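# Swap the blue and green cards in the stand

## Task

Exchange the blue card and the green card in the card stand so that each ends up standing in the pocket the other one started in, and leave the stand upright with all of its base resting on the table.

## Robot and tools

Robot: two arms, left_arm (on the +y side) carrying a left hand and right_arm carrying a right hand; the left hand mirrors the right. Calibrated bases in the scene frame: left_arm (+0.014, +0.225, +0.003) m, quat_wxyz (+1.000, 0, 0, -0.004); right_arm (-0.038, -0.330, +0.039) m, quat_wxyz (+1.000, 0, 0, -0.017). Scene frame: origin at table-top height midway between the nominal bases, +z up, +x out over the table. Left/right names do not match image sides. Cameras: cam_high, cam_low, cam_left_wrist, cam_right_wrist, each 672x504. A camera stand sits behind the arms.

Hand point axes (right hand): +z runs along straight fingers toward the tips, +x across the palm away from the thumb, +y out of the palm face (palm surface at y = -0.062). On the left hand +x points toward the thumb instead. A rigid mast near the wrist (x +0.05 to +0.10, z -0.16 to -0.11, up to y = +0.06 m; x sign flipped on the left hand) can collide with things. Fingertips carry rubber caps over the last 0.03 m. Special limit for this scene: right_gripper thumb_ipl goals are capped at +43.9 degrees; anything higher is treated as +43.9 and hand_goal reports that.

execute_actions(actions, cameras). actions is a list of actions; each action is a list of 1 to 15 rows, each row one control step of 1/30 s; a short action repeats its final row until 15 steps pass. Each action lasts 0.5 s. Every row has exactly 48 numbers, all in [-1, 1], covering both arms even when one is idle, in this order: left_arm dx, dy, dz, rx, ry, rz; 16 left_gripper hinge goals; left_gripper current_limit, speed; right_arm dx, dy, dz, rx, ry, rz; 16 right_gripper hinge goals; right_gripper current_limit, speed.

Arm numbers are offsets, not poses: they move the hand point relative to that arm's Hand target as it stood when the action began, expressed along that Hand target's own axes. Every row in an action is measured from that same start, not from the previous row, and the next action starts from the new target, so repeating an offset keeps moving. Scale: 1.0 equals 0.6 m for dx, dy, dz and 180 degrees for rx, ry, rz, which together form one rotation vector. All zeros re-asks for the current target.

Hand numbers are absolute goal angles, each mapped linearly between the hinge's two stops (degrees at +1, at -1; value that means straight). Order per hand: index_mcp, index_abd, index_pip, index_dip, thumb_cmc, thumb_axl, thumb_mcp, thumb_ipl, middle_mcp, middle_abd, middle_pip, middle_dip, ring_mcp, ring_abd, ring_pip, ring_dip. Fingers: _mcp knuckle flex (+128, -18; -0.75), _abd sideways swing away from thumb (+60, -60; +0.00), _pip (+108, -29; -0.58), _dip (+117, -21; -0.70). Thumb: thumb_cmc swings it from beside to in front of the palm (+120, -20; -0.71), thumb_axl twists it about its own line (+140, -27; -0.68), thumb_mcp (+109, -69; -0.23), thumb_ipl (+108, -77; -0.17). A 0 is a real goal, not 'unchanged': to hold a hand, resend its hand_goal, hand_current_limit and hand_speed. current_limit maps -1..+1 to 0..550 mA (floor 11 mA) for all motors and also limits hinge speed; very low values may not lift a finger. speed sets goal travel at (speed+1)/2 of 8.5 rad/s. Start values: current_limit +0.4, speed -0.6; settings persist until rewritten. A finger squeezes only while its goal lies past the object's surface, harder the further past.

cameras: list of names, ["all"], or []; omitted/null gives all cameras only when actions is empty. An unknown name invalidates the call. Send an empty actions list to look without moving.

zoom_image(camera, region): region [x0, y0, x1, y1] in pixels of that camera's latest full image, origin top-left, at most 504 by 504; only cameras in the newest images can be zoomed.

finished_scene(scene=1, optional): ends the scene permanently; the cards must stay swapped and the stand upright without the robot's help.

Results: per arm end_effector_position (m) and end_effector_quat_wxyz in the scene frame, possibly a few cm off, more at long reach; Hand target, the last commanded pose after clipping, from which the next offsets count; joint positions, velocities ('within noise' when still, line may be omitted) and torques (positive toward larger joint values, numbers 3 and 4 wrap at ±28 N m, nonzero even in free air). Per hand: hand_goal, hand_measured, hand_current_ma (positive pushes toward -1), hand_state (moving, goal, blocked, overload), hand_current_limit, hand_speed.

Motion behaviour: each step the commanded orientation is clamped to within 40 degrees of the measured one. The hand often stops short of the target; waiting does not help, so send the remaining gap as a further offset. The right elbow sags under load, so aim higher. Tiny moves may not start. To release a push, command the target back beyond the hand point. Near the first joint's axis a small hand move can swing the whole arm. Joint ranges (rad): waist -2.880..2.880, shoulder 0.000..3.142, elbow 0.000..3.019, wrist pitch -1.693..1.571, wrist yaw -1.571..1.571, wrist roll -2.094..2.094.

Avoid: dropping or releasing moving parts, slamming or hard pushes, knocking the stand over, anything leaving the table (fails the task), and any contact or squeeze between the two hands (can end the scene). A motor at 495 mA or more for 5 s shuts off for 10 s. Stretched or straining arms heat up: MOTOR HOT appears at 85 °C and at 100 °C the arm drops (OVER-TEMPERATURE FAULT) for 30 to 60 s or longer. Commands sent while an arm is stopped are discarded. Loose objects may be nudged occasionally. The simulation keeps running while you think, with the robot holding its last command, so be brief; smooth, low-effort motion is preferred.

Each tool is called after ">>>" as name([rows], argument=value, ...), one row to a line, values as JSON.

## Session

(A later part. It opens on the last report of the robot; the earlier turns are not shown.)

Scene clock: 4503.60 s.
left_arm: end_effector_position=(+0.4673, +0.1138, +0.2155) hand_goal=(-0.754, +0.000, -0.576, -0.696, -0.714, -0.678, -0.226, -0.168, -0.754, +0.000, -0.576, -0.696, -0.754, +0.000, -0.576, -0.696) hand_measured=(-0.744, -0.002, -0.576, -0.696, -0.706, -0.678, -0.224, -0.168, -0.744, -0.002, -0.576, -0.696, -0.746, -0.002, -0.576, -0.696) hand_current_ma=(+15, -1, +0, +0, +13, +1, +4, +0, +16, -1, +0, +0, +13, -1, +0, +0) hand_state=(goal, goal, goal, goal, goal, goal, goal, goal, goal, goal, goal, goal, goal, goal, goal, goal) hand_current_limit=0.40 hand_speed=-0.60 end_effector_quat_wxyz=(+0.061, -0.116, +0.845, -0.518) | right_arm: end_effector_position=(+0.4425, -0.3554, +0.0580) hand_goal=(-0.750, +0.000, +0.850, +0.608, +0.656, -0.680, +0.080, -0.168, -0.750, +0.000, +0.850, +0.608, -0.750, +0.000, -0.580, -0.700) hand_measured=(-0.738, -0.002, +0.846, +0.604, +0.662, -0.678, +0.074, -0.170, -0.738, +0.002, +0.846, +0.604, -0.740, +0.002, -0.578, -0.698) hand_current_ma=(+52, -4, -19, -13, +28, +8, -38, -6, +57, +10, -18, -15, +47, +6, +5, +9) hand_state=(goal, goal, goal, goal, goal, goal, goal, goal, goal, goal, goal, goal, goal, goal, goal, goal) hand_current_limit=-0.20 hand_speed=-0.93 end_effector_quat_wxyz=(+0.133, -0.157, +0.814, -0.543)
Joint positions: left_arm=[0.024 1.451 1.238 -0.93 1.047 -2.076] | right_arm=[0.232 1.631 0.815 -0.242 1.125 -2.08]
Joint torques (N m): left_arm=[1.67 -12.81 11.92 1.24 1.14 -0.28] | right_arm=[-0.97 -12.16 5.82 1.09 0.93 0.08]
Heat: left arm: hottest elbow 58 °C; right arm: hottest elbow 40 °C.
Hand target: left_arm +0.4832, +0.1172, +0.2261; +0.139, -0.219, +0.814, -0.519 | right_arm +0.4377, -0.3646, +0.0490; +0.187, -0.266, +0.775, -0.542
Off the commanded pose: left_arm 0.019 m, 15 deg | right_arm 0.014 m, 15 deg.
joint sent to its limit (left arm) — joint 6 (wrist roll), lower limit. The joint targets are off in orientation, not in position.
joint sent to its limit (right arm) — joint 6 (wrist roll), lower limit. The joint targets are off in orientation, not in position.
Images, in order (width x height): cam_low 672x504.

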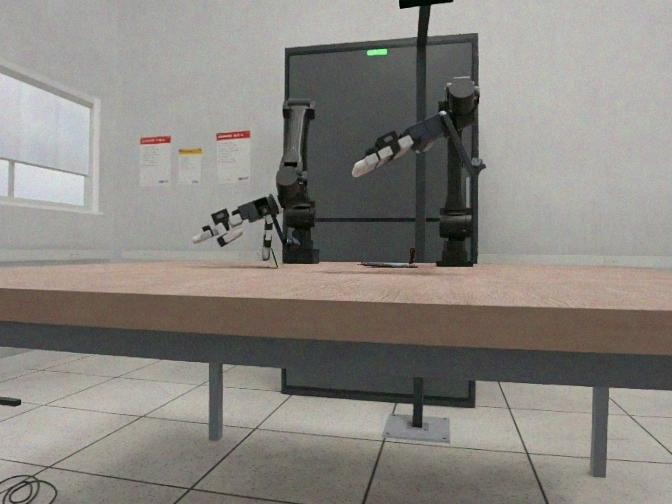

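>>> execute_actions([
  [[0,0,0,0,0,0,-0.754,0,-0.576,-0.696,-0.714,-0.678,-0.226,-0.168,-0.754,0,-0.576,-0.696,-0.754,0,-0.576,-0.696,0.4,-0.6,0.0026,-0.0033,0.009,0,0,0,-0.75,0,0.85,0.609,0.657,-0.68,0.06,-0.168,-0.75,0,0.85,0.609,-0.75,0,-0.58,-0.7,-0.2,-0.93]],
], cameras=["cam_low"])

>>> zoom_image(camera="cam_low", region=[250, 240, 285, 275])

Scene clock: 4515.97 s.
left_arm: end_effector_position=(+0.4673, +0.1138, +0.2155) hand_goal=(-0.754, +0.000, -0.576, -0.696, -0.714, -0.678, -0.226, -0.168, -0.754, +0.000, -0.576, -0.696, -0.754, +0.000, -0.576, -0.696) hand_measured=(-0.744, -0.002, -0.576, -0.696, -0.706, -0.678, -0.224, -0.168, -0.744, -0.002, -0.576, -0.696, -0.746, -0.002, -0.576, -0.696) hand_current_ma=(+15, -1, +0, +0, +13, +1, +4, +0, +16, -1, +0, +0, +13, -1, +0, +0) hand_state=(goal, goal, goal, goal, goal, goal, goal, goal, goal, goal, goal, goal, goal, goal, goal, goal) hand_current_limit=0.40 hand_speed=-0.60 end_effector_quat_wxyz=(+0.061, -0.116, +0.845, -0.518) | right_arm: end_effector_position=(+0.4422, -0.3620, +0.0577) hand_goal=(-0.750, +0.000, +0.850, +0.608, +0.656, -0.680, +0.060, -0.168, -0.750, +0.000, +0.850, +0.608, -0.750, +0.000, -0.580, -0.700) hand_measured=(-0.738, -0.002, +0.846, +0.604, +0.654, -0.680, +0.050, -0.170, -0.738, +0.002, +0.846, +0.604, -0.740, +0.002, -0.578, -0.698) hand_current_ma=(+52, -4, -19, -13, -5, +4, -49, -12, +57, +10, -18, -15, +47, +6, +5, +9) hand_state=(goal, goal, goal, goal, goal, goal, goal, goal, goal, goal, goal, goal, goal, goal, goal, goal) hand_current_limit=-0.20 hand_speed=-0.93 end_effector_quat_wxyz=(+0.129, -0.151, +0.816, -0.543)
Joint positions: left_arm=[0.024 1.451 1.238 -0.93 1.047 -2.076] | right_arm=[0.217 1.631 0.815 -0.242 1.122 -2.08]
Joint torques (N m): left_arm=[1.49 -12.86 11.93 1.25 1.15 -0.28] | right_arm=[-0.85 -11.75 6.32 1.06 0.96 0.09]
Heat: left arm: hottest elbow 58 °C; right arm: hottest elbow 40 °C.
Hand target: left_arm +0.4832, +0.1172, +0.2261; +0.139, -0.219, +0.814, -0.519 | right_arm +0.4400, -0.3701, +0.0490; +0.187, -0.266, +0.775, -0.542
Off the commanded pose: left_arm 0.019 m, 15 deg | right_arm 0.012 m, 16 deg.
joint sent to its limit (left arm) — joint 6 (wrist roll), lower limit. The joint targets are off in orientation, not in position.
joint sent to its limit (right arm) — joint 6 (wrist roll), lower limit. The joint targets are off in orientation, not in position.
Images, in order (width x height): cam_low 672x504.

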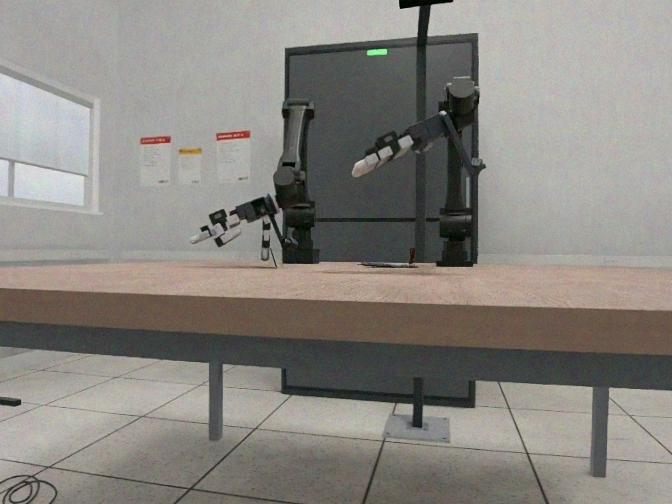

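Scaled by 14.400 from the camera's 672x504 image, which has a finer 960x720 frame.

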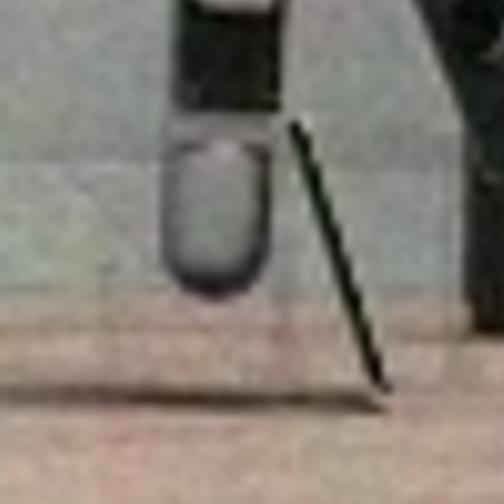

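>>> execute_actions([
  [[0,0,0,0,0,0,-0.754,0,-0.576,-0.696,-0.714,-0.678,-0.226,-0.168,-0.754,0,-0.576,-0.696,-0.754,0,-0.576,-0.696,0.4,-0.6,0.0008,0.0145,0.0087,0,0,0,-0.75,0,0.85,0.609,0.657,-0.68,0.045,-0.168,-0.75,0,0.85,0.609,-0.75,0,-0.58,-0.7,-0.2,-0.93]],
], cameras=["cam_low","cam_left_wrist"])

>>> zoom_image(camera="cam_low", region=[250, 240, 285, 275])

>>> zoom_image(camera="cam_left_wrist", region=[220, 50, 310, 140])

Scene clock: 4528.33 s.
left_arm: end_effector_position=(+0.4673, +0.1138, +0.2155) hand_goal=(-0.754, +0.000, -0.576, -0.696, -0.714, -0.678, -0.226, -0.168, -0.754, +0.000, -0.576, -0.696, -0.754, +0.000, -0.576, -0.696) hand_measured=(-0.744, -0.002, -0.576, -0.696, -0.706, -0.678, -0.224, -0.168, -0.744, -0.002, -0.576, -0.696, -0.746, -0.002, -0.576, -0.696) hand_current_ma=(+15, -1, +0, +0, +13, +1, +4, +0, +16, -1, +0, +0, +13, -1, +0, +0) hand_state=(goal, goal, goal, goal, goal, goal, goal, goal, goal, goal, goal, goal, goal, goal, goal, goal) hand_current_limit=0.40 hand_speed=-0.60 end_effector_quat_wxyz=(+0.061, -0.116, +0.845, -0.518) | right_arm: end_effector_position=(+0.4429, -0.3630, +0.0554) hand_goal=(-0.750, +0.000, +0.850, +0.608, +0.656, -0.680, +0.044, -0.168, -0.750, +0.000, +0.850, +0.608, -0.750, +0.000, -0.580, -0.700) hand_measured=(-0.738, -0.002, +0.846, +0.604, +0.660, -0.680, +0.032, -0.170, -0.738, +0.002, +0.846, +0.604, -0.740, +0.002, -0.578, -0.698) hand_current_ma=(+52, -4, -19, -13, +17, +3, -63, -15, +57, +10, -18, -15, +47, +6, +5, +9) hand_state=(goal, goal, goal, goal, goal, goal, goal, goal, goal, goal, goal, goal, goal, goal, goal, goal) hand_current_limit=-0.20 hand_speed=-0.93 end_effector_quat_wxyz=(+0.129, -0.150, +0.817, -0.542)
Joint positions: left_arm=[0.024 1.451 1.238 -0.93 1.047 -2.076] | right_arm=[0.215 1.637 0.815 -0.234 1.121 -2.08]
Joint torques (N m): left_arm=[1.55 -12.86 11.96 1.21 1.14 -0.29] | right_arm=[-1.03 -10.29 6.04 1.73 0.91 0.09]
Heat: left arm: hottest elbow 58 °C; right arm: hottest elbow 40 °C.
Hand target: left_arm +0.4832, +0.1172, +0.2261; +0.139, -0.219, +0.814, -0.519 | right_arm +0.4407, -0.3720, +0.0390; +0.187, -0.266, +0.775, -0.542
Off the commanded pose: left_arm 0.019 m, 15 deg | right_arm 0.019 m, 16 deg.
joint sent to its limit (left arm) — joint 6 (wrist roll), lower limit. The joint targets are off in orientation, not in position.
joint sent to its limit (right arm) — joint 6 (wrist roll), lower limit. The joint targets are off in orientation, not in position.
Images, in order (width x height): cam_low 672x504, cam_left_wrist 672x504.

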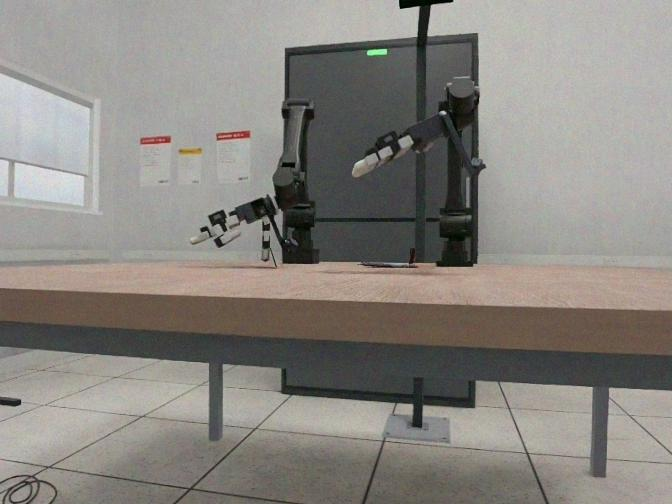

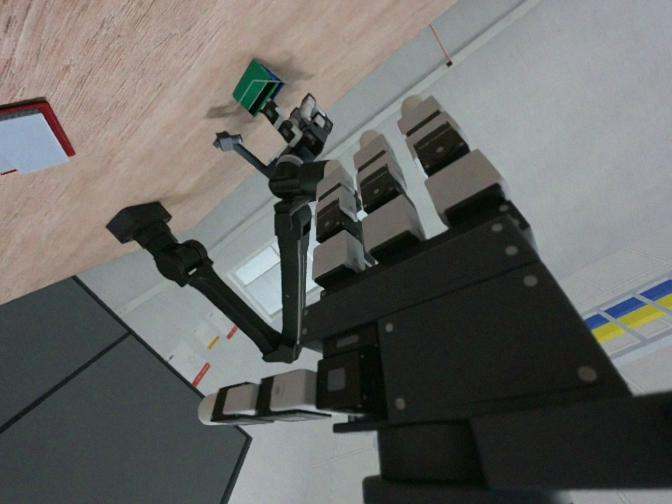

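Scaled by 14.400 from the camera's 672x504 image, which has a finer 960x720 frame.

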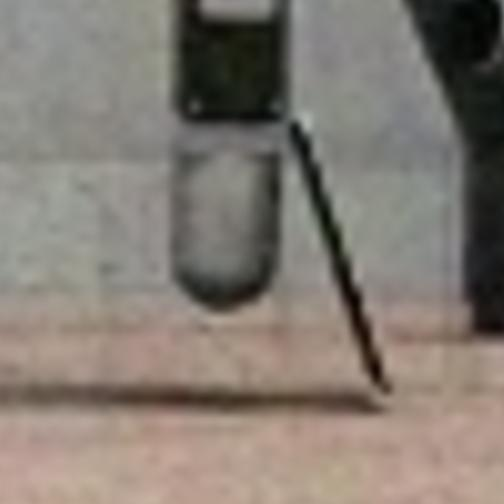

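Scaled by 5.600 from the camera's 672x504 image, which has a finer 960x720 frame.

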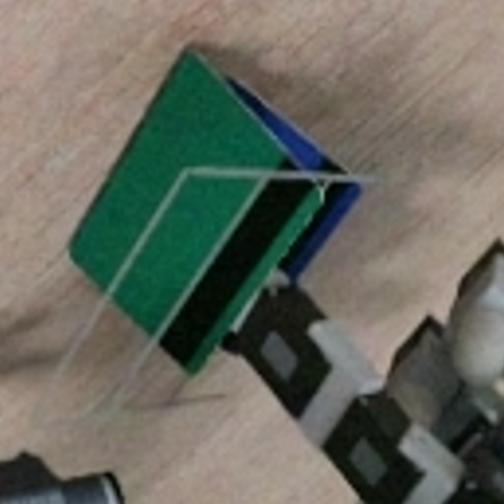

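>>> execute_actions([
  [[0,0,0,0,0,0,-0.754,0,-0.576,-0.696,-0.714,-0.678,-0.226,-0.168,-0.754,0,-0.576,-0.696,-0.754,0,-0.576,-0.696,0.4,-0.6,0,-0.0078,-0.0028,0,0,0,-0.75,0,0.85,0.609,0.657,-0.68,0.12,-0.168,-0.75,0,0.85,0.609,-0.75,0,-0.58,-0.7,-0.2,-0.93]],
], cameras=["cam_low","cam_left_wrist"])

>>> zoom_image(camera="cam_low", region=[250, 240, 285, 275])

>>> zoom_image(camera="cam_left_wrist", region=[220, 50, 310, 140])

Scene clock: 4545.87 s.
left_arm: end_effector_position=(+0.4673, +0.1138, +0.2155) hand_goal=(-0.754, +0.000, -0.576, -0.696, -0.714, -0.678, -0.226, -0.168, -0.754, +0.000, -0.576, -0.696, -0.754, +0.000, -0.576, -0.696) hand_measured=(-0.744, -0.002, -0.576, -0.696, -0.706, -0.678, -0.224, -0.168, -0.744, -0.002, -0.576, -0.696, -0.746, -0.002, -0.576, -0.696) hand_current_ma=(+15, -1, +0, +0, +13, +1, +4, +0, +16, -1, +0, +0, +13, -1, +0, +0) hand_state=(goal, goal, goal, goal, goal, goal, goal, goal, goal, goal, goal, goal, goal, goal, goal, goal) hand_current_limit=0.40 hand_speed=-0.60 end_effector_quat_wxyz=(+0.061, -0.116, +0.845, -0.518) | right_arm: end_effector_position=(+0.4429, -0.3629, +0.0553) hand_goal=(-0.750, +0.000, +0.850, +0.608, +0.656, -0.680, +0.120, -0.168, -0.750, +0.000, +0.850, +0.608, -0.750, +0.000, -0.580, -0.700) hand_measured=(-0.738, -0.002, +0.846, +0.604, +0.660, -0.680, +0.034, -0.172, -0.738, +0.002, +0.846, +0.604, -0.740, +0.002, -0.578, -0.698) hand_current_ma=(+52, -4, -19, -13, +18, +3, -220, -25, +57, +10, -18, -15, +47, +6, +5, +9) hand_state=(goal, goal, goal, goal, goal, goal, blocked, goal, goal, goal, goal, goal, goal, goal, goal, goal) hand_current_limit=-0.20 hand_speed=-0.93 end_effector_quat_wxyz=(+0.129, -0.150, +0.817, -0.542)
Joint positions: left_arm=[0.024 1.451 1.238 -0.93 1.047 -2.076] | right_arm=[0.215 1.637 0.815 -0.234 1.121 -2.08]
Joint torques (N m): left_arm=[1.55 -12.81 11.92 1.24 1.14 -0.29] | right_arm=[-1.03 -11.22 6.24 1.28 0.95 0.09]
Heat: left arm: hottest elbow 58 °C; right arm: hottest elbow 40 °C.
Hand target: left_arm +0.4832, +0.1172, +0.2261; +0.139, -0.219, +0.814, -0.519 | right_arm +0.4408, -0.3720, +0.0440; +0.187, -0.266, +0.775, -0.542
Off the commanded pose: left_arm 0.019 m, 15 deg | right_arm 0.015 m, 16 deg.
joint sent to its limit (left arm) — joint 6 (wrist roll), lower limit. The joint targets are off in orientation, not in position.
joint sent to its limit (right arm) — joint 6 (wrist roll), lower limit. The joint targets are off in orientation, not in position.
Images, in order (width x height): cam_low 672x504, cam_left_wrist 672x504.

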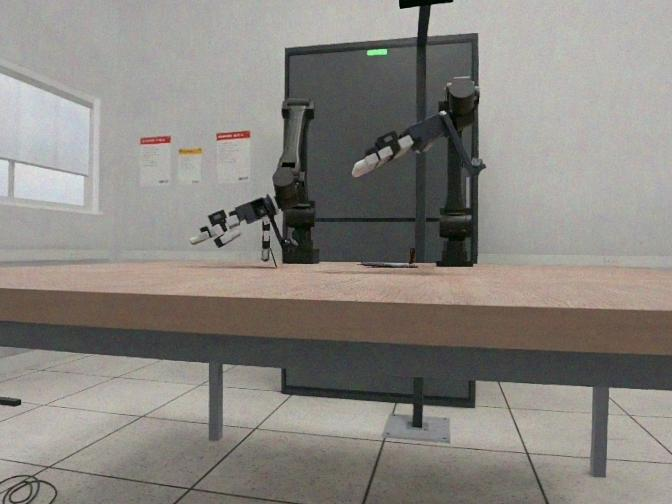

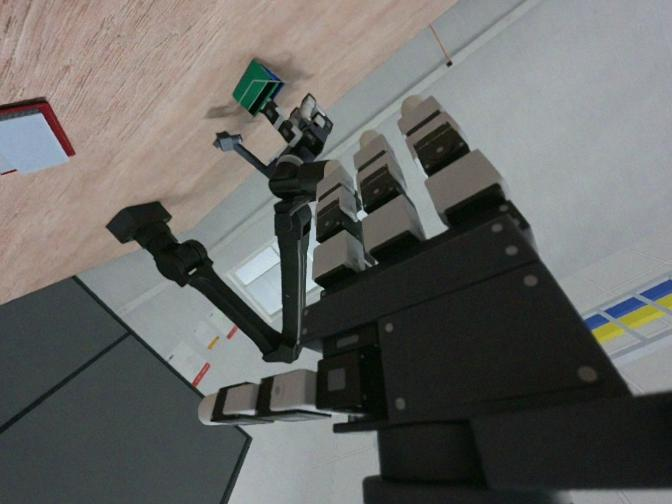

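Scaled by 14.400 from the camera's 672x504 image, which has a finer 960x720 frame.

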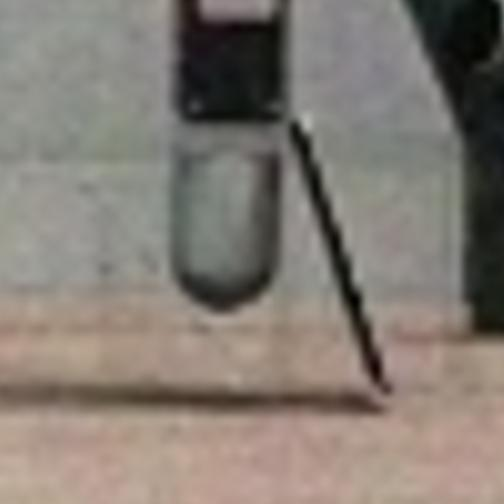

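Scaled by 5.600 from the camera's 672x504 image, which has a finer 960x720 frame.

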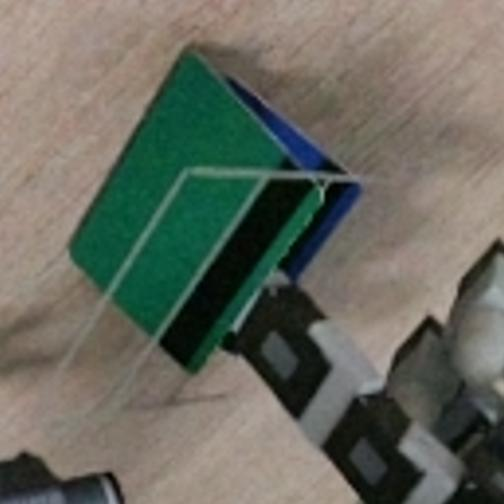

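>>> execute_actions([
  [[0,0,0,0,0,0,-0.754,0,-0.576,-0.696,-0.714,-0.678,-0.226,-0.168,-0.754,0,-0.576,-0.696,-0.754,0,-0.576,-0.696,0.4,-0.6,0,-0.0188,-0.0068,0,0,0,-0.75,0,0.85,0.609,0.657,-0.68,0.12,-0.168,-0.75,0,0.85,0.609,-0.75,0,-0.58,-0.7,-0.2,-0.93]],
], cameras=["cam_low"])

>>> zoom_image(camera="cam_low", region=[250, 240, 285, 275])

Scene clock: 4559.00 s.
left_arm: end_effector_position=(+0.4673, +0.1138, +0.2155) hand_goal=(-0.754, +0.000, -0.576, -0.696, -0.714, -0.678, -0.226, -0.168, -0.754, +0.000, -0.576, -0.696, -0.754, +0.000, -0.576, -0.696) hand_measured=(-0.744, -0.002, -0.576, -0.696, -0.706, -0.678, -0.224, -0.168, -0.744, -0.002, -0.576, -0.696, -0.746, -0.002, -0.576, -0.696) hand_current_ma=(+15, -1, +0, +0, +13, +1, +4, +0, +16, -1, +0, +0, +13, -1, +0, +0) hand_state=(goal, goal, goal, goal, goal, goal, goal, goal, goal, goal, goal, goal, goal, goal, goal, goal) hand_current_limit=0.40 hand_speed=-0.60 end_effector_quat_wxyz=(+0.061, -0.116, +0.845, -0.518) | right_arm: end_effector_position=(+0.4410, -0.3633, +0.0551) hand_goal=(-0.750, +0.000, +0.850, +0.608, +0.656, -0.680, +0.120, -0.168, -0.750, +0.000, +0.850, +0.608, -0.750, +0.000, -0.580, -0.700) hand_measured=(-0.738, -0.002, +0.846, +0.604, +0.650, -0.680, +0.038, -0.172, -0.738, +0.002, +0.846, +0.604, -0.740, +0.002, -0.578, -0.698) hand_current_ma=(+52, -4, -19, -13, -24, -2, -220, -25, +57, +10, -18, -15, +47, +6, +5, +9) hand_state=(goal, goal, goal, goal, goal, goal, blocked, goal, goal, goal, goal, goal, goal, goal, goal, goal) hand_current_limit=-0.20 hand_speed=-0.93 end_effector_quat_wxyz=(+0.125, -0.152, +0.817, -0.542)
Joint positions: left_arm=[0.024 1.451 1.238 -0.93 1.047 -2.076] | right_arm=[0.215 1.636 0.815 -0.245 1.121 -2.08]
Joint torques (N m): left_arm=[1.73 -12.86 11.93 1.24 1.14 -0.28] | right_arm=[-0.97 -13.33 6.8 0.58 1.1 0.08]
Heat: left arm: hottest elbow 58 °C; right arm: hottest elbow 41 °C.
Hand target: left_arm +0.4832, +0.1172, +0.2261; +0.139, -0.219, +0.814, -0.519 | right_arm +0.4408, -0.3720, +0.0560; +0.187, -0.266, +0.775, -0.542
Off the commanded pose: left_arm 0.019 m, 15 deg | right_arm 0.009 m, 16 deg.
joint sent to its limit (left arm) — joint 6 (wrist roll), lower limit. The joint targets are off in orientation, not in position.
joint sent to its limit (right arm) — joint 6 (wrist roll), lower limit. The joint targets are off in orientation, not in position.
Images, in order (width x height): cam_low 672x504.

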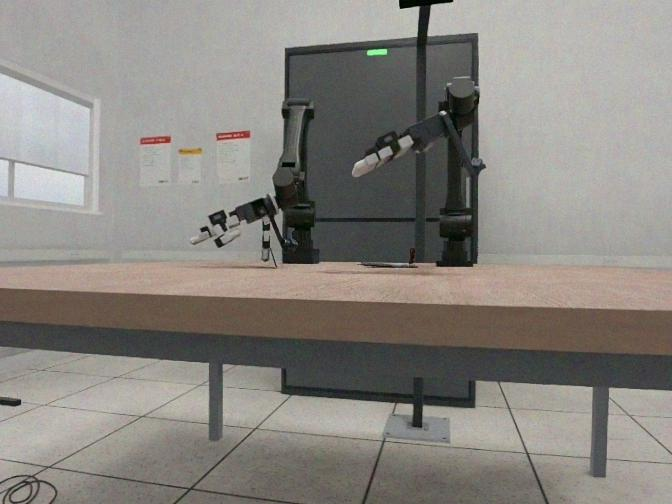

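Scaled by 14.400 from the camera's 672x504 image, which has a finer 960x720 frame.

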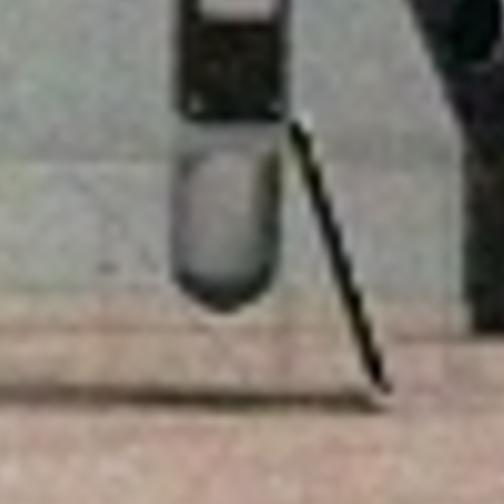

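>>> execute_actions(actions=[])

>>> zoom_image(camera="cam_high", region=[150, 190, 250, 290])

>>> zoom_image(camera="cam_left_wrist", region=[200, 50, 340, 190])

>>> zoom_image(camera="cam_right_wrist", region=[400, 0, 672, 272])

Scene clock: 4578.87 s.
left_arm: end_effector_position=(+0.4673, +0.1138, +0.2155) hand_goal=(-0.754, +0.000, -0.576, -0.696, -0.714, -0.678, -0.226, -0.168, -0.754, +0.000, -0.576, -0.696, -0.754, +0.000, -0.576, -0.696) hand_measured=(-0.744, -0.002, -0.576, -0.696, -0.706, -0.678, -0.224, -0.168, -0.744, -0.002, -0.576, -0.696, -0.746, -0.002, -0.576, -0.696) hand_current_ma=(+15, -1, +0, +0, +13, +1, +4, +0, +16, -1, +0, +0, +13, -1, +0, +0) hand_state=(goal, goal, goal, goal, goal, goal, goal, goal, goal, goal, goal, goal, goal, goal, goal, goal) hand_current_limit=0.40 hand_speed=-0.60 end_effector_quat_wxyz=(+0.061, -0.116, +0.845, -0.518) | right_arm: end_effector_position=(+0.4410, -0.3633, +0.0551) hand_goal=(-0.750, +0.000, +0.850, +0.608, +0.656, -0.680, +0.120, -0.168, -0.750, +0.000, +0.850, +0.608, -0.750, +0.000, -0.580, -0.700) hand_measured=(-0.738, -0.002, +0.846, +0.604, +0.650, -0.680, +0.038, -0.172, -0.738, +0.002, +0.846, +0.604, -0.740, +0.002, -0.578, -0.698) hand_current_ma=(+52, -4, -19, -13, -25, -2, -220, -25, +57, +10, -18, -15, +47, +6, +5, +9) hand_state=(goal, goal, goal, goal, goal, goal, blocked, goal, goal, goal, goal, goal, goal, goal, goal, goal) hand_current_limit=-0.20 hand_speed=-0.93 end_effector_quat_wxyz=(+0.125, -0.152, +0.817, -0.542)
Joint positions: left_arm=[0.024 1.451 1.238 -0.93 1.047 -2.076] | right_arm=[0.215 1.636 0.815 -0.245 1.121 -2.08]
Joint velocities: within noise
Joint torques (N m): left_arm=[1.61 -12.92 11.93 1.21 1.14 -0.28] | right_arm=[-0.97 -13.33 6.8 0.51 1.1 0.08]
Heat: left arm: hottest elbow 58 °C; right arm: hottest elbow 41 °C.
Hand target: left_arm +0.4832, +0.1172, +0.2261; +0.139, -0.219, +0.814, -0.519 | right_arm +0.4408, -0.3720, +0.0560; +0.187, -0.266, +0.775, -0.542
Off the commanded pose: left_arm 0.019 m, 15 deg | right_arm 0.009 m, 16 deg.

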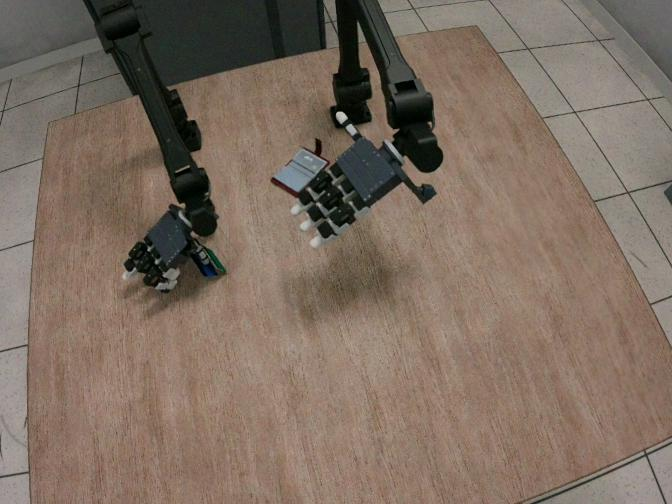

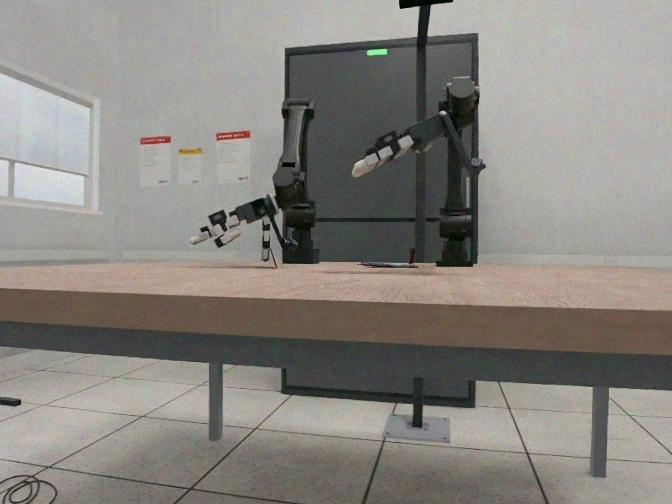

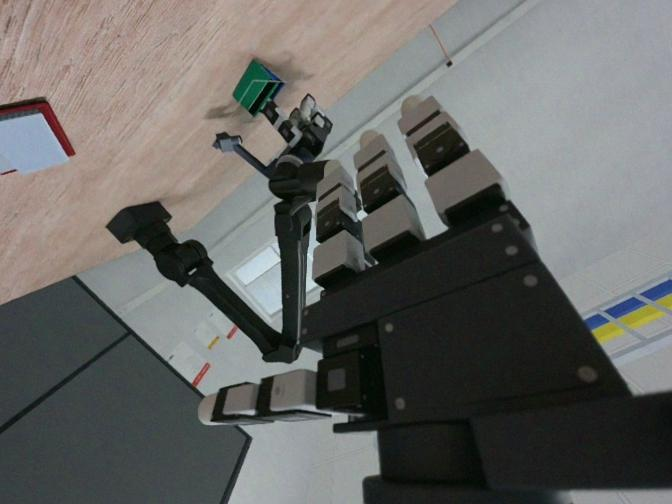

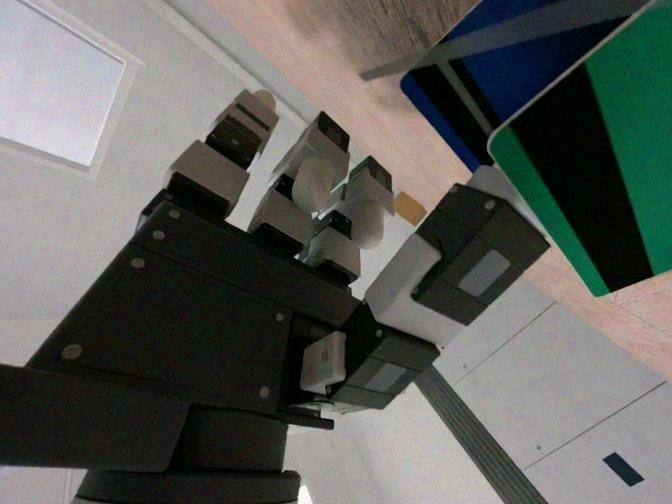

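Scaled by 5.040 from the camera's 672x504 image, which has a finer 960x720 frame.

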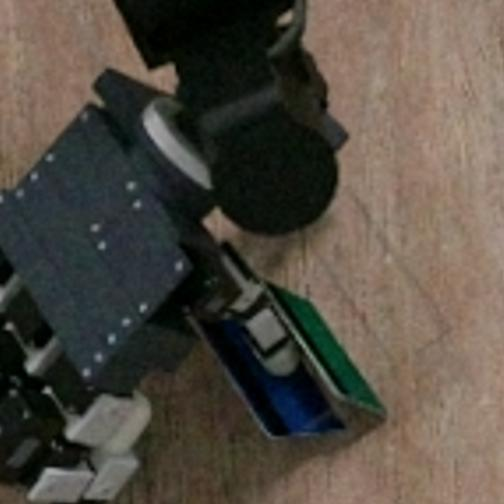

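Scaled by 3.600 from the camera's 672x504 image, which has a finer 960x720 frame.

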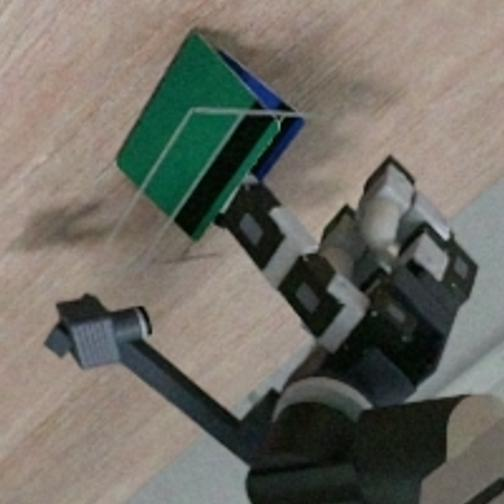

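Scaled by 1.853 from the camera's 672x504 image, which has a finer 960x720 frame.

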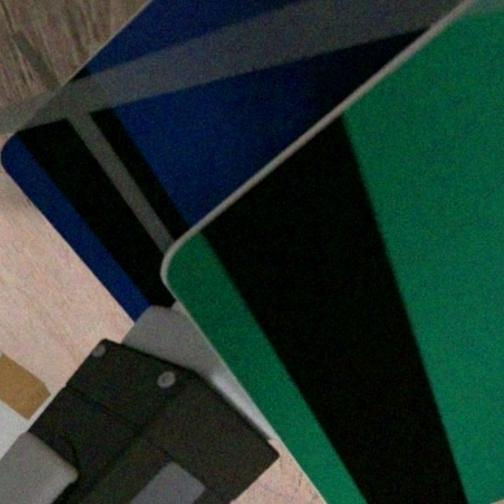

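>>> zoom_image(camera="cam_right_wrist", region=[340, 0, 540, 200])

Scaled by 2.520 from the camera's 672x504 image, which has a finer 960x720 frame.

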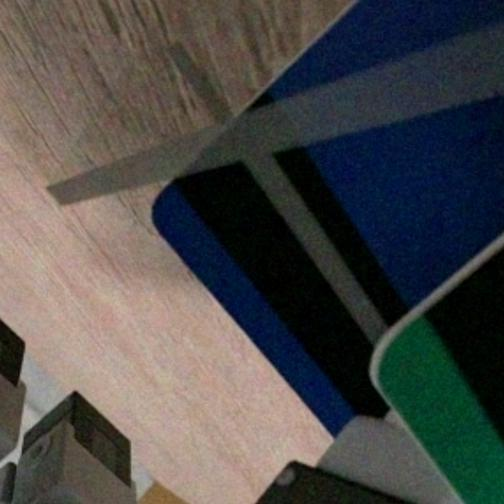

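>>> execute_actions([
  [[0,0,0,0,0,0,-0.754,0,-0.576,-0.696,-0.714,-0.678,-0.226,-0.168,-0.754,0,-0.576,-0.696,-0.754,0,-0.576,-0.696,0.4,-0.6,0,-0.0125,-0.0045,0,0,0,-0.75,0,0.85,0.609,0.657,-0.68,0.12,-0.168,-0.75,0,0.85,0.609,-0.75,0,-0.58,-0.7,-0.2,-0.93]],
], cameras=["cam_right_wrist"])

>>> zoom_image(camera="cam_right_wrist", region=[340, 0, 540, 200])

Scene clock: 4631.87 s.
left_arm: end_effector_position=(+0.4673, +0.1138, +0.2155) hand_goal=(-0.754, +0.000, -0.576, -0.696, -0.714, -0.678, -0.226, -0.168, -0.754, +0.000, -0.576, -0.696, -0.754, +0.000, -0.576, -0.696) hand_measured=(-0.744, -0.002, -0.576, -0.696, -0.706, -0.678, -0.224, -0.168, -0.744, -0.002, -0.576, -0.696, -0.746, -0.002, -0.576, -0.696) hand_current_ma=(+15, -1, +0, +0, +13, +1, +4, +0, +16, -1, +0, +0, +13, -1, +0, +0) hand_state=(goal, goal, goal, goal, goal, goal, goal, goal, goal, goal, goal, goal, goal, goal, goal, goal) hand_current_limit=0.40 hand_speed=-0.60 end_effector_quat_wxyz=(+0.061, -0.116, +0.845, -0.518) | right_arm: end_effector_position=(+0.4363, -0.3642, +0.0554) hand_goal=(-0.750, +0.000, +0.850, +0.608, +0.656, -0.680, +0.120, -0.168, -0.750, +0.000, +0.850, +0.608, -0.750, +0.000, -0.580, -0.700) hand_measured=(-0.738, -0.002, +0.846, +0.604, +0.644, -0.682, +0.090, -0.176, -0.738, +0.002, +0.846, +0.604, -0.740, +0.002, -0.578, -0.698) hand_current_ma=(+52, -4, -19, -13, -55, -7, -181, -40, +57, +10, -18, -15, +47, +6, +5, +9) hand_state=(goal, goal, goal, goal, goal, goal, blocked, goal, goal, goal, goal, goal, goal, goal, goal, goal) hand_current_limit=-0.20 hand_speed=-0.93 end_effector_quat_wxyz=(+0.117, -0.158, +0.817, -0.542)
Joint positions: left_arm=[0.024 1.451 1.238 -0.93 1.047 -2.076] | right_arm=[0.215 1.63 0.815 -0.27 1.121 -2.08]
Joint torques (N m): left_arm=[1.49 -12.75 11.92 1.22 1.14 -0.28] | right_arm=[-0.85 -14.21 7.27 0.57 1.3 0.08]
Heat: left arm: hottest elbow 58 °C; right arm: hottest elbow 42 °C.
Hand target: left_arm +0.4832, +0.1172, +0.2261; +0.139, -0.219, +0.814, -0.519 | right_arm +0.4408, -0.3719, +0.0640; +0.187, -0.266, +0.775, -0.542
Off the commanded pose: left_arm 0.019 m, 15 deg | right_arm 0.012 m, 16 deg.
joint sent to its limit (left arm) — joint 6 (wrist roll), lower limit. The joint targets are off in orientation, not in position.
joint sent to its limit (right arm) — joint 6 (wrist roll), lower limit. The joint targets are off in orientation, not in position.
Images, in order (width x height): cam_right_wrist 672x504.

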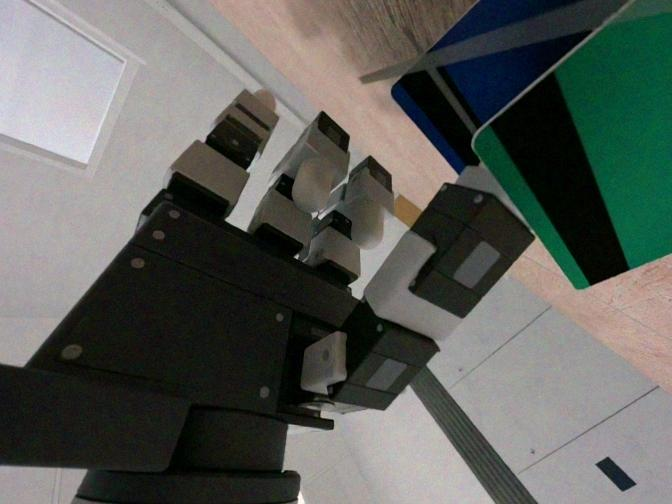

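Scaled by 2.520 from the camera's 672x504 image, which has a finer 960x720 frame.

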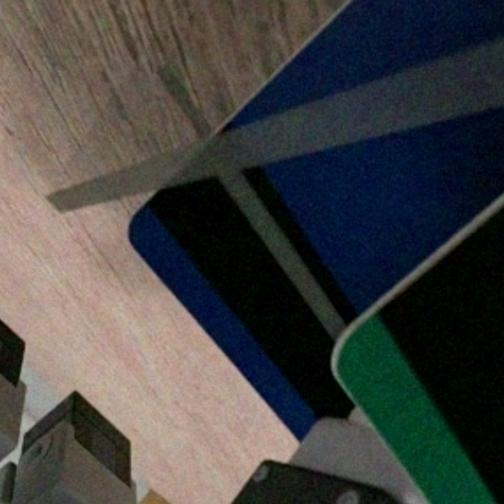

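>>> execute_actions([
  [[0,0,0,0,0,0,-0.754,0,-0.576,-0.696,-0.714,-0.678,-0.226,-0.168,-0.754,0,-0.576,-0.696,-0.754,0,-0.576,-0.696,0.4,-0.6,0.0,-0.003,-0.001,0,0,0,-0.75,0,0.85,0.609,0.657,-0.68,0.16,-0.168,-0.75,0,0.85,0.609,-0.75,0,-0.58,-0.7,-0.2,-0.93]],
], cameras=["cam_right_wrist","cam_low","cam_left_wrist"])

>>> zoom_image(camera="cam_right_wrist", region=[340, 0, 540, 200])

>>> zoom_image(camera="cam_low", region=[250, 240, 285, 275])

>>> zoom_image(camera="cam_left_wrist", region=[220, 50, 310, 140])

Scene clock: 4646.37 s.
left_arm: end_effector_position=(+0.4673, +0.1138, +0.2155) hand_goal=(-0.754, +0.000, -0.576, -0.696, -0.714, -0.678, -0.226, -0.168, -0.754, +0.000, -0.576, -0.696, -0.754, +0.000, -0.576, -0.696) hand_measured=(-0.744, -0.002, -0.576, -0.696, -0.706, -0.678, -0.224, -0.168, -0.744, -0.002, -0.576, -0.696, -0.746, -0.002, -0.576, -0.696) hand_current_ma=(+15, -1, +0, +0, +13, +1, +4, +0, +16, -1, +0, +0, +13, -1, +0, +0) hand_state=(goal, goal, goal, goal, goal, goal, goal, goal, goal, goal, goal, goal, goal, goal, goal, goal) hand_current_limit=0.40 hand_speed=-0.60 end_effector_quat_wxyz=(+0.061, -0.116, +0.845, -0.518) | right_arm: end_effector_position=(+0.4346, -0.3648, +0.0552) hand_goal=(-0.750, +0.000, +0.850, +0.608, +0.656, -0.680, +0.160, -0.168, -0.750, +0.000, +0.850, +0.608, -0.750, +0.000, -0.580, -0.700) hand_measured=(-0.738, -0.002, +0.846, +0.604, +0.644, -0.682, +0.138, -0.176, -0.738, +0.002, +0.846, +0.604, -0.740, +0.002, -0.578, -0.698) hand_current_ma=(+52, -4, -19, -13, -51, -7, -121, -43, +57, +10, -18, -15, +47, +6, +5, +9) hand_state=(goal, goal, goal, goal, goal, goal, blocked, goal, goal, goal, goal, goal, goal, goal, goal, goal) hand_current_limit=-0.20 hand_speed=-0.93 end_effector_quat_wxyz=(+0.113, -0.160, +0.816, -0.543)
Joint positions: left_arm=[0.024 1.451 1.238 -0.93 1.047 -2.076] | right_arm=[0.215 1.629 0.815 -0.279 1.123 -2.08]
Joint torques (N m): left_arm=[1.44 -12.86 11.93 1.22 1.15 -0.29] | right_arm=[-0.79 -14.39 7.39 0.66 1.29 0.08]
Heat: left arm: hottest elbow 58 °C; right arm: hottest elbow 42 °C.
Hand target: left_arm +0.4832, +0.1172, +0.2261; +0.139, -0.219, +0.814, -0.519 | right_arm +0.4408, -0.3719, +0.0659; +0.187, -0.266, +0.775, -0.542
Off the commanded pose: left_arm 0.019 m, 15 deg | right_arm 0.014 m, 16 deg.
joint sent to its limit (left arm) — joint 6 (wrist roll), lower limit. The joint targets are off in orientation, not in position.
joint sent to its limit (right arm) — joint 6 (wrist roll), lower limit. The joint targets are off in orientation, not in position.
Images, in order (width x height): cam_low 672x504, cam_left_wrist 672x504, cam_right_wrist 672x504.

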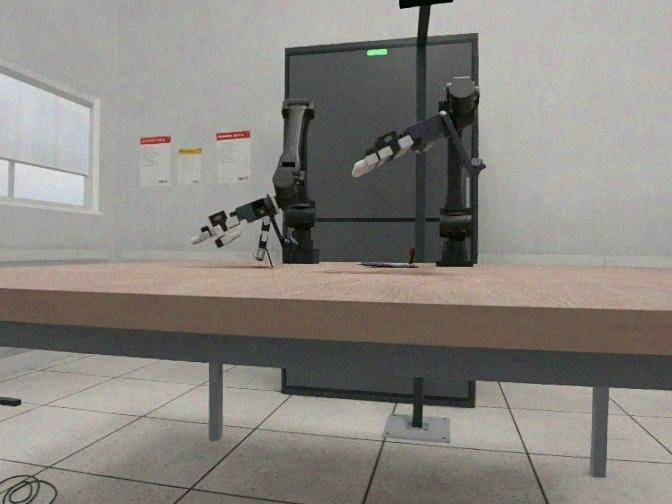

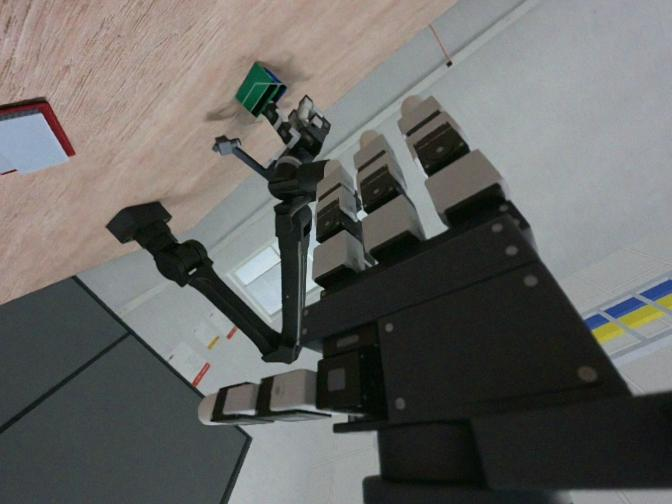

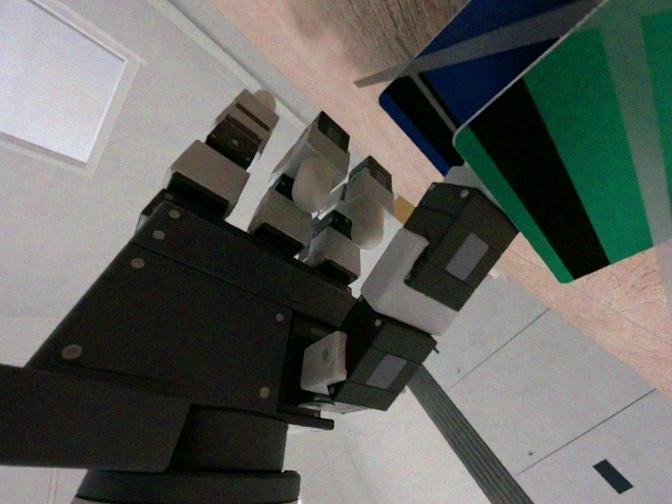

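Scaled by 2.520 from the camera's 672x504 image, which has a finer 960x720 frame.

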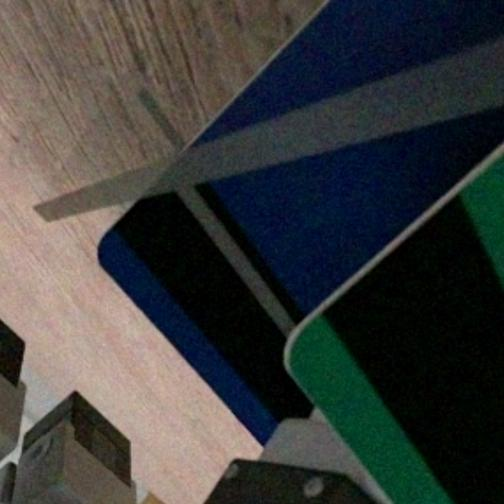

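Scaled by 14.400 from the camera's 672x504 image, which has a finer 960x720 frame.

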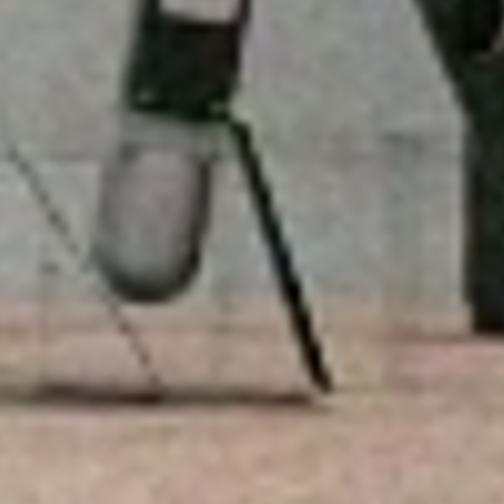

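Scaled by 5.600 from the camera's 672x504 image, which has a finer 960x720 frame.

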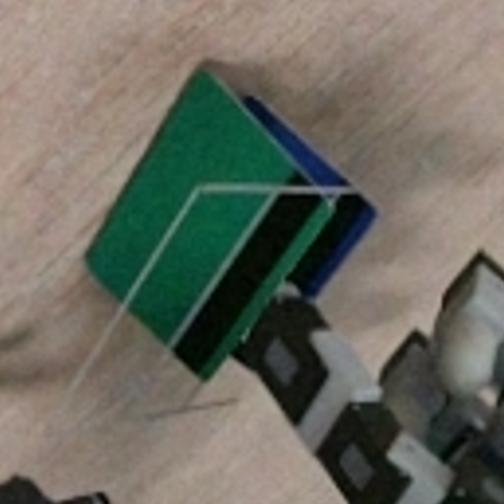

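>>> execute_actions([
  [[0,0,0,0,0,0,-0.754,0,-0.576,-0.696,-0.714,-0.678,-0.226,-0.168,-0.754,0,-0.576,-0.696,-0.754,0,-0.576,-0.696,0.4,-0.6,0,0,0,0,0,0,-0.75,0,0.85,0.609,0.657,-0.68,0.22,-0.168,-0.75,0,0.85,0.609,-0.75,0,-0.58,-0.7,-0.2,-0.93]],
], cameras=["cam_right_wrist","cam_low"])

>>> zoom_image(camera="cam_right_wrist", region=[340, 0, 540, 200])

>>> zoom_image(camera="cam_low", region=[240, 235, 285, 280])

Scene clock: 4669.60 s.
left_arm: end_effector_position=(+0.4673, +0.1138, +0.2155) hand_goal=(-0.754, +0.000, -0.576, -0.696, -0.714, -0.678, -0.226, -0.168, -0.754, +0.000, -0.576, -0.696, -0.754, +0.000, -0.576, -0.696) hand_measured=(-0.744, -0.002, -0.576, -0.696, -0.706, -0.678, -0.224, -0.168, -0.744, -0.002, -0.576, -0.696, -0.746, -0.002, -0.576, -0.696) hand_current_ma=(+15, -1, +0, +0, +13, +1, +4, +0, +16, -1, +0, +0, +13, -1, +0, +0) hand_state=(goal, goal, goal, goal, goal, goal, goal, goal, goal, goal, goal, goal, goal, goal, goal, goal) hand_current_limit=0.40 hand_speed=-0.60 end_effector_quat_wxyz=(+0.061, -0.116, +0.845, -0.518) | right_arm: end_effector_position=(+0.4339, -0.3658, +0.0550) hand_goal=(-0.750, +0.000, +0.850, +0.608, +0.656, -0.680, +0.220, -0.168, -0.750, +0.000, +0.850, +0.608, -0.750, +0.000, -0.580, -0.700) hand_measured=(-0.738, -0.002, +0.846, +0.604, +0.652, -0.682, +0.206, -0.174, -0.738, +0.002, +0.846, +0.604, -0.740, +0.002, -0.578, -0.698) hand_current_ma=(+52, -4, -19, -13, -20, -7, -78, -38, +57, +10, -18, -15, +47, +6, +5, +9) hand_state=(goal, goal, goal, goal, goal, goal, goal, goal, goal, goal, goal, goal, goal, goal, goal, goal) hand_current_limit=-0.20 hand_speed=-0.93 end_effector_quat_wxyz=(+0.112, -0.160, +0.816, -0.543)
Joint positions: left_arm=[0.024 1.451 1.238 -0.93 1.047 -2.076] | right_arm=[0.213 1.629 0.815 -0.282 1.124 -2.08]
Joint torques (N m): left_arm=[1.61 -12.98 11.96 1.22 1.13 -0.28] | right_arm=[-0.67 -14.39 7.41 0.76 1.3 0.08]
Heat: left arm: hottest elbow 58 °C; right arm: hottest elbow 43 °C.
Hand target: left_arm +0.4832, +0.1172, +0.2261; +0.139, -0.219, +0.814, -0.519 | right_arm +0.4409, -0.3719, +0.0659; +0.187, -0.266, +0.775, -0.542
Off the commanded pose: left_arm 0.019 m, 15 deg | right_arm 0.014 m, 16 deg.
joint sent to its limit (left arm) — joint 6 (wrist roll), lower limit. The joint targets are off in orientation, not in position.
joint sent to its limit (right arm) — joint 6 (wrist roll), lower limit. The joint targets are off in orientation, not in position.
Images, in order (width x height): cam_low 672x504, cam_right_wrist 672x504.

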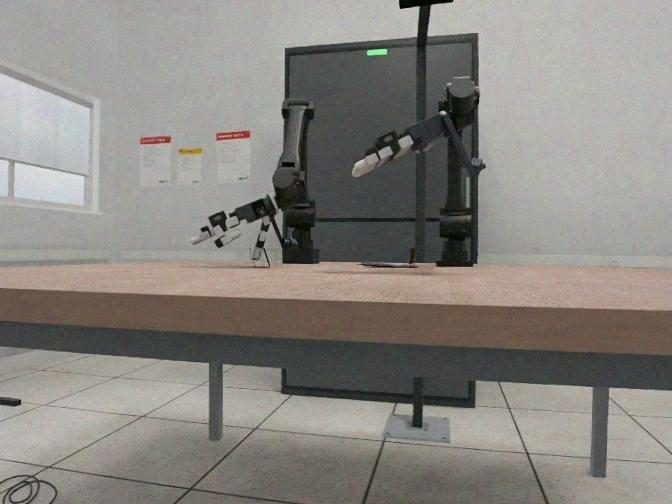

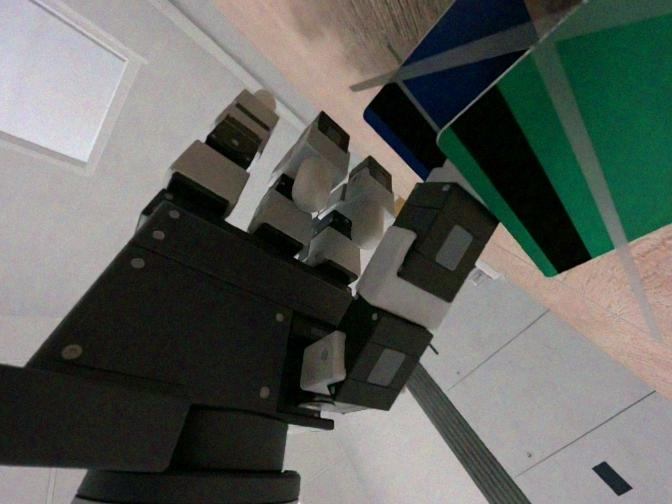

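Scaled by 2.520 from the camera's 672x504 image, which has a finer 960x720 frame.

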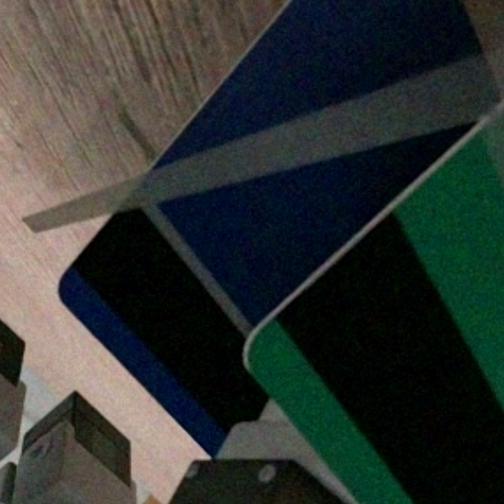

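Scaled by 11.200 from the camera's 672x504 image, which has a finer 960x720 frame.

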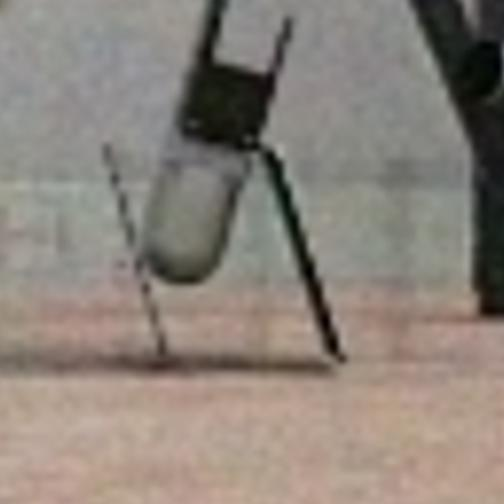

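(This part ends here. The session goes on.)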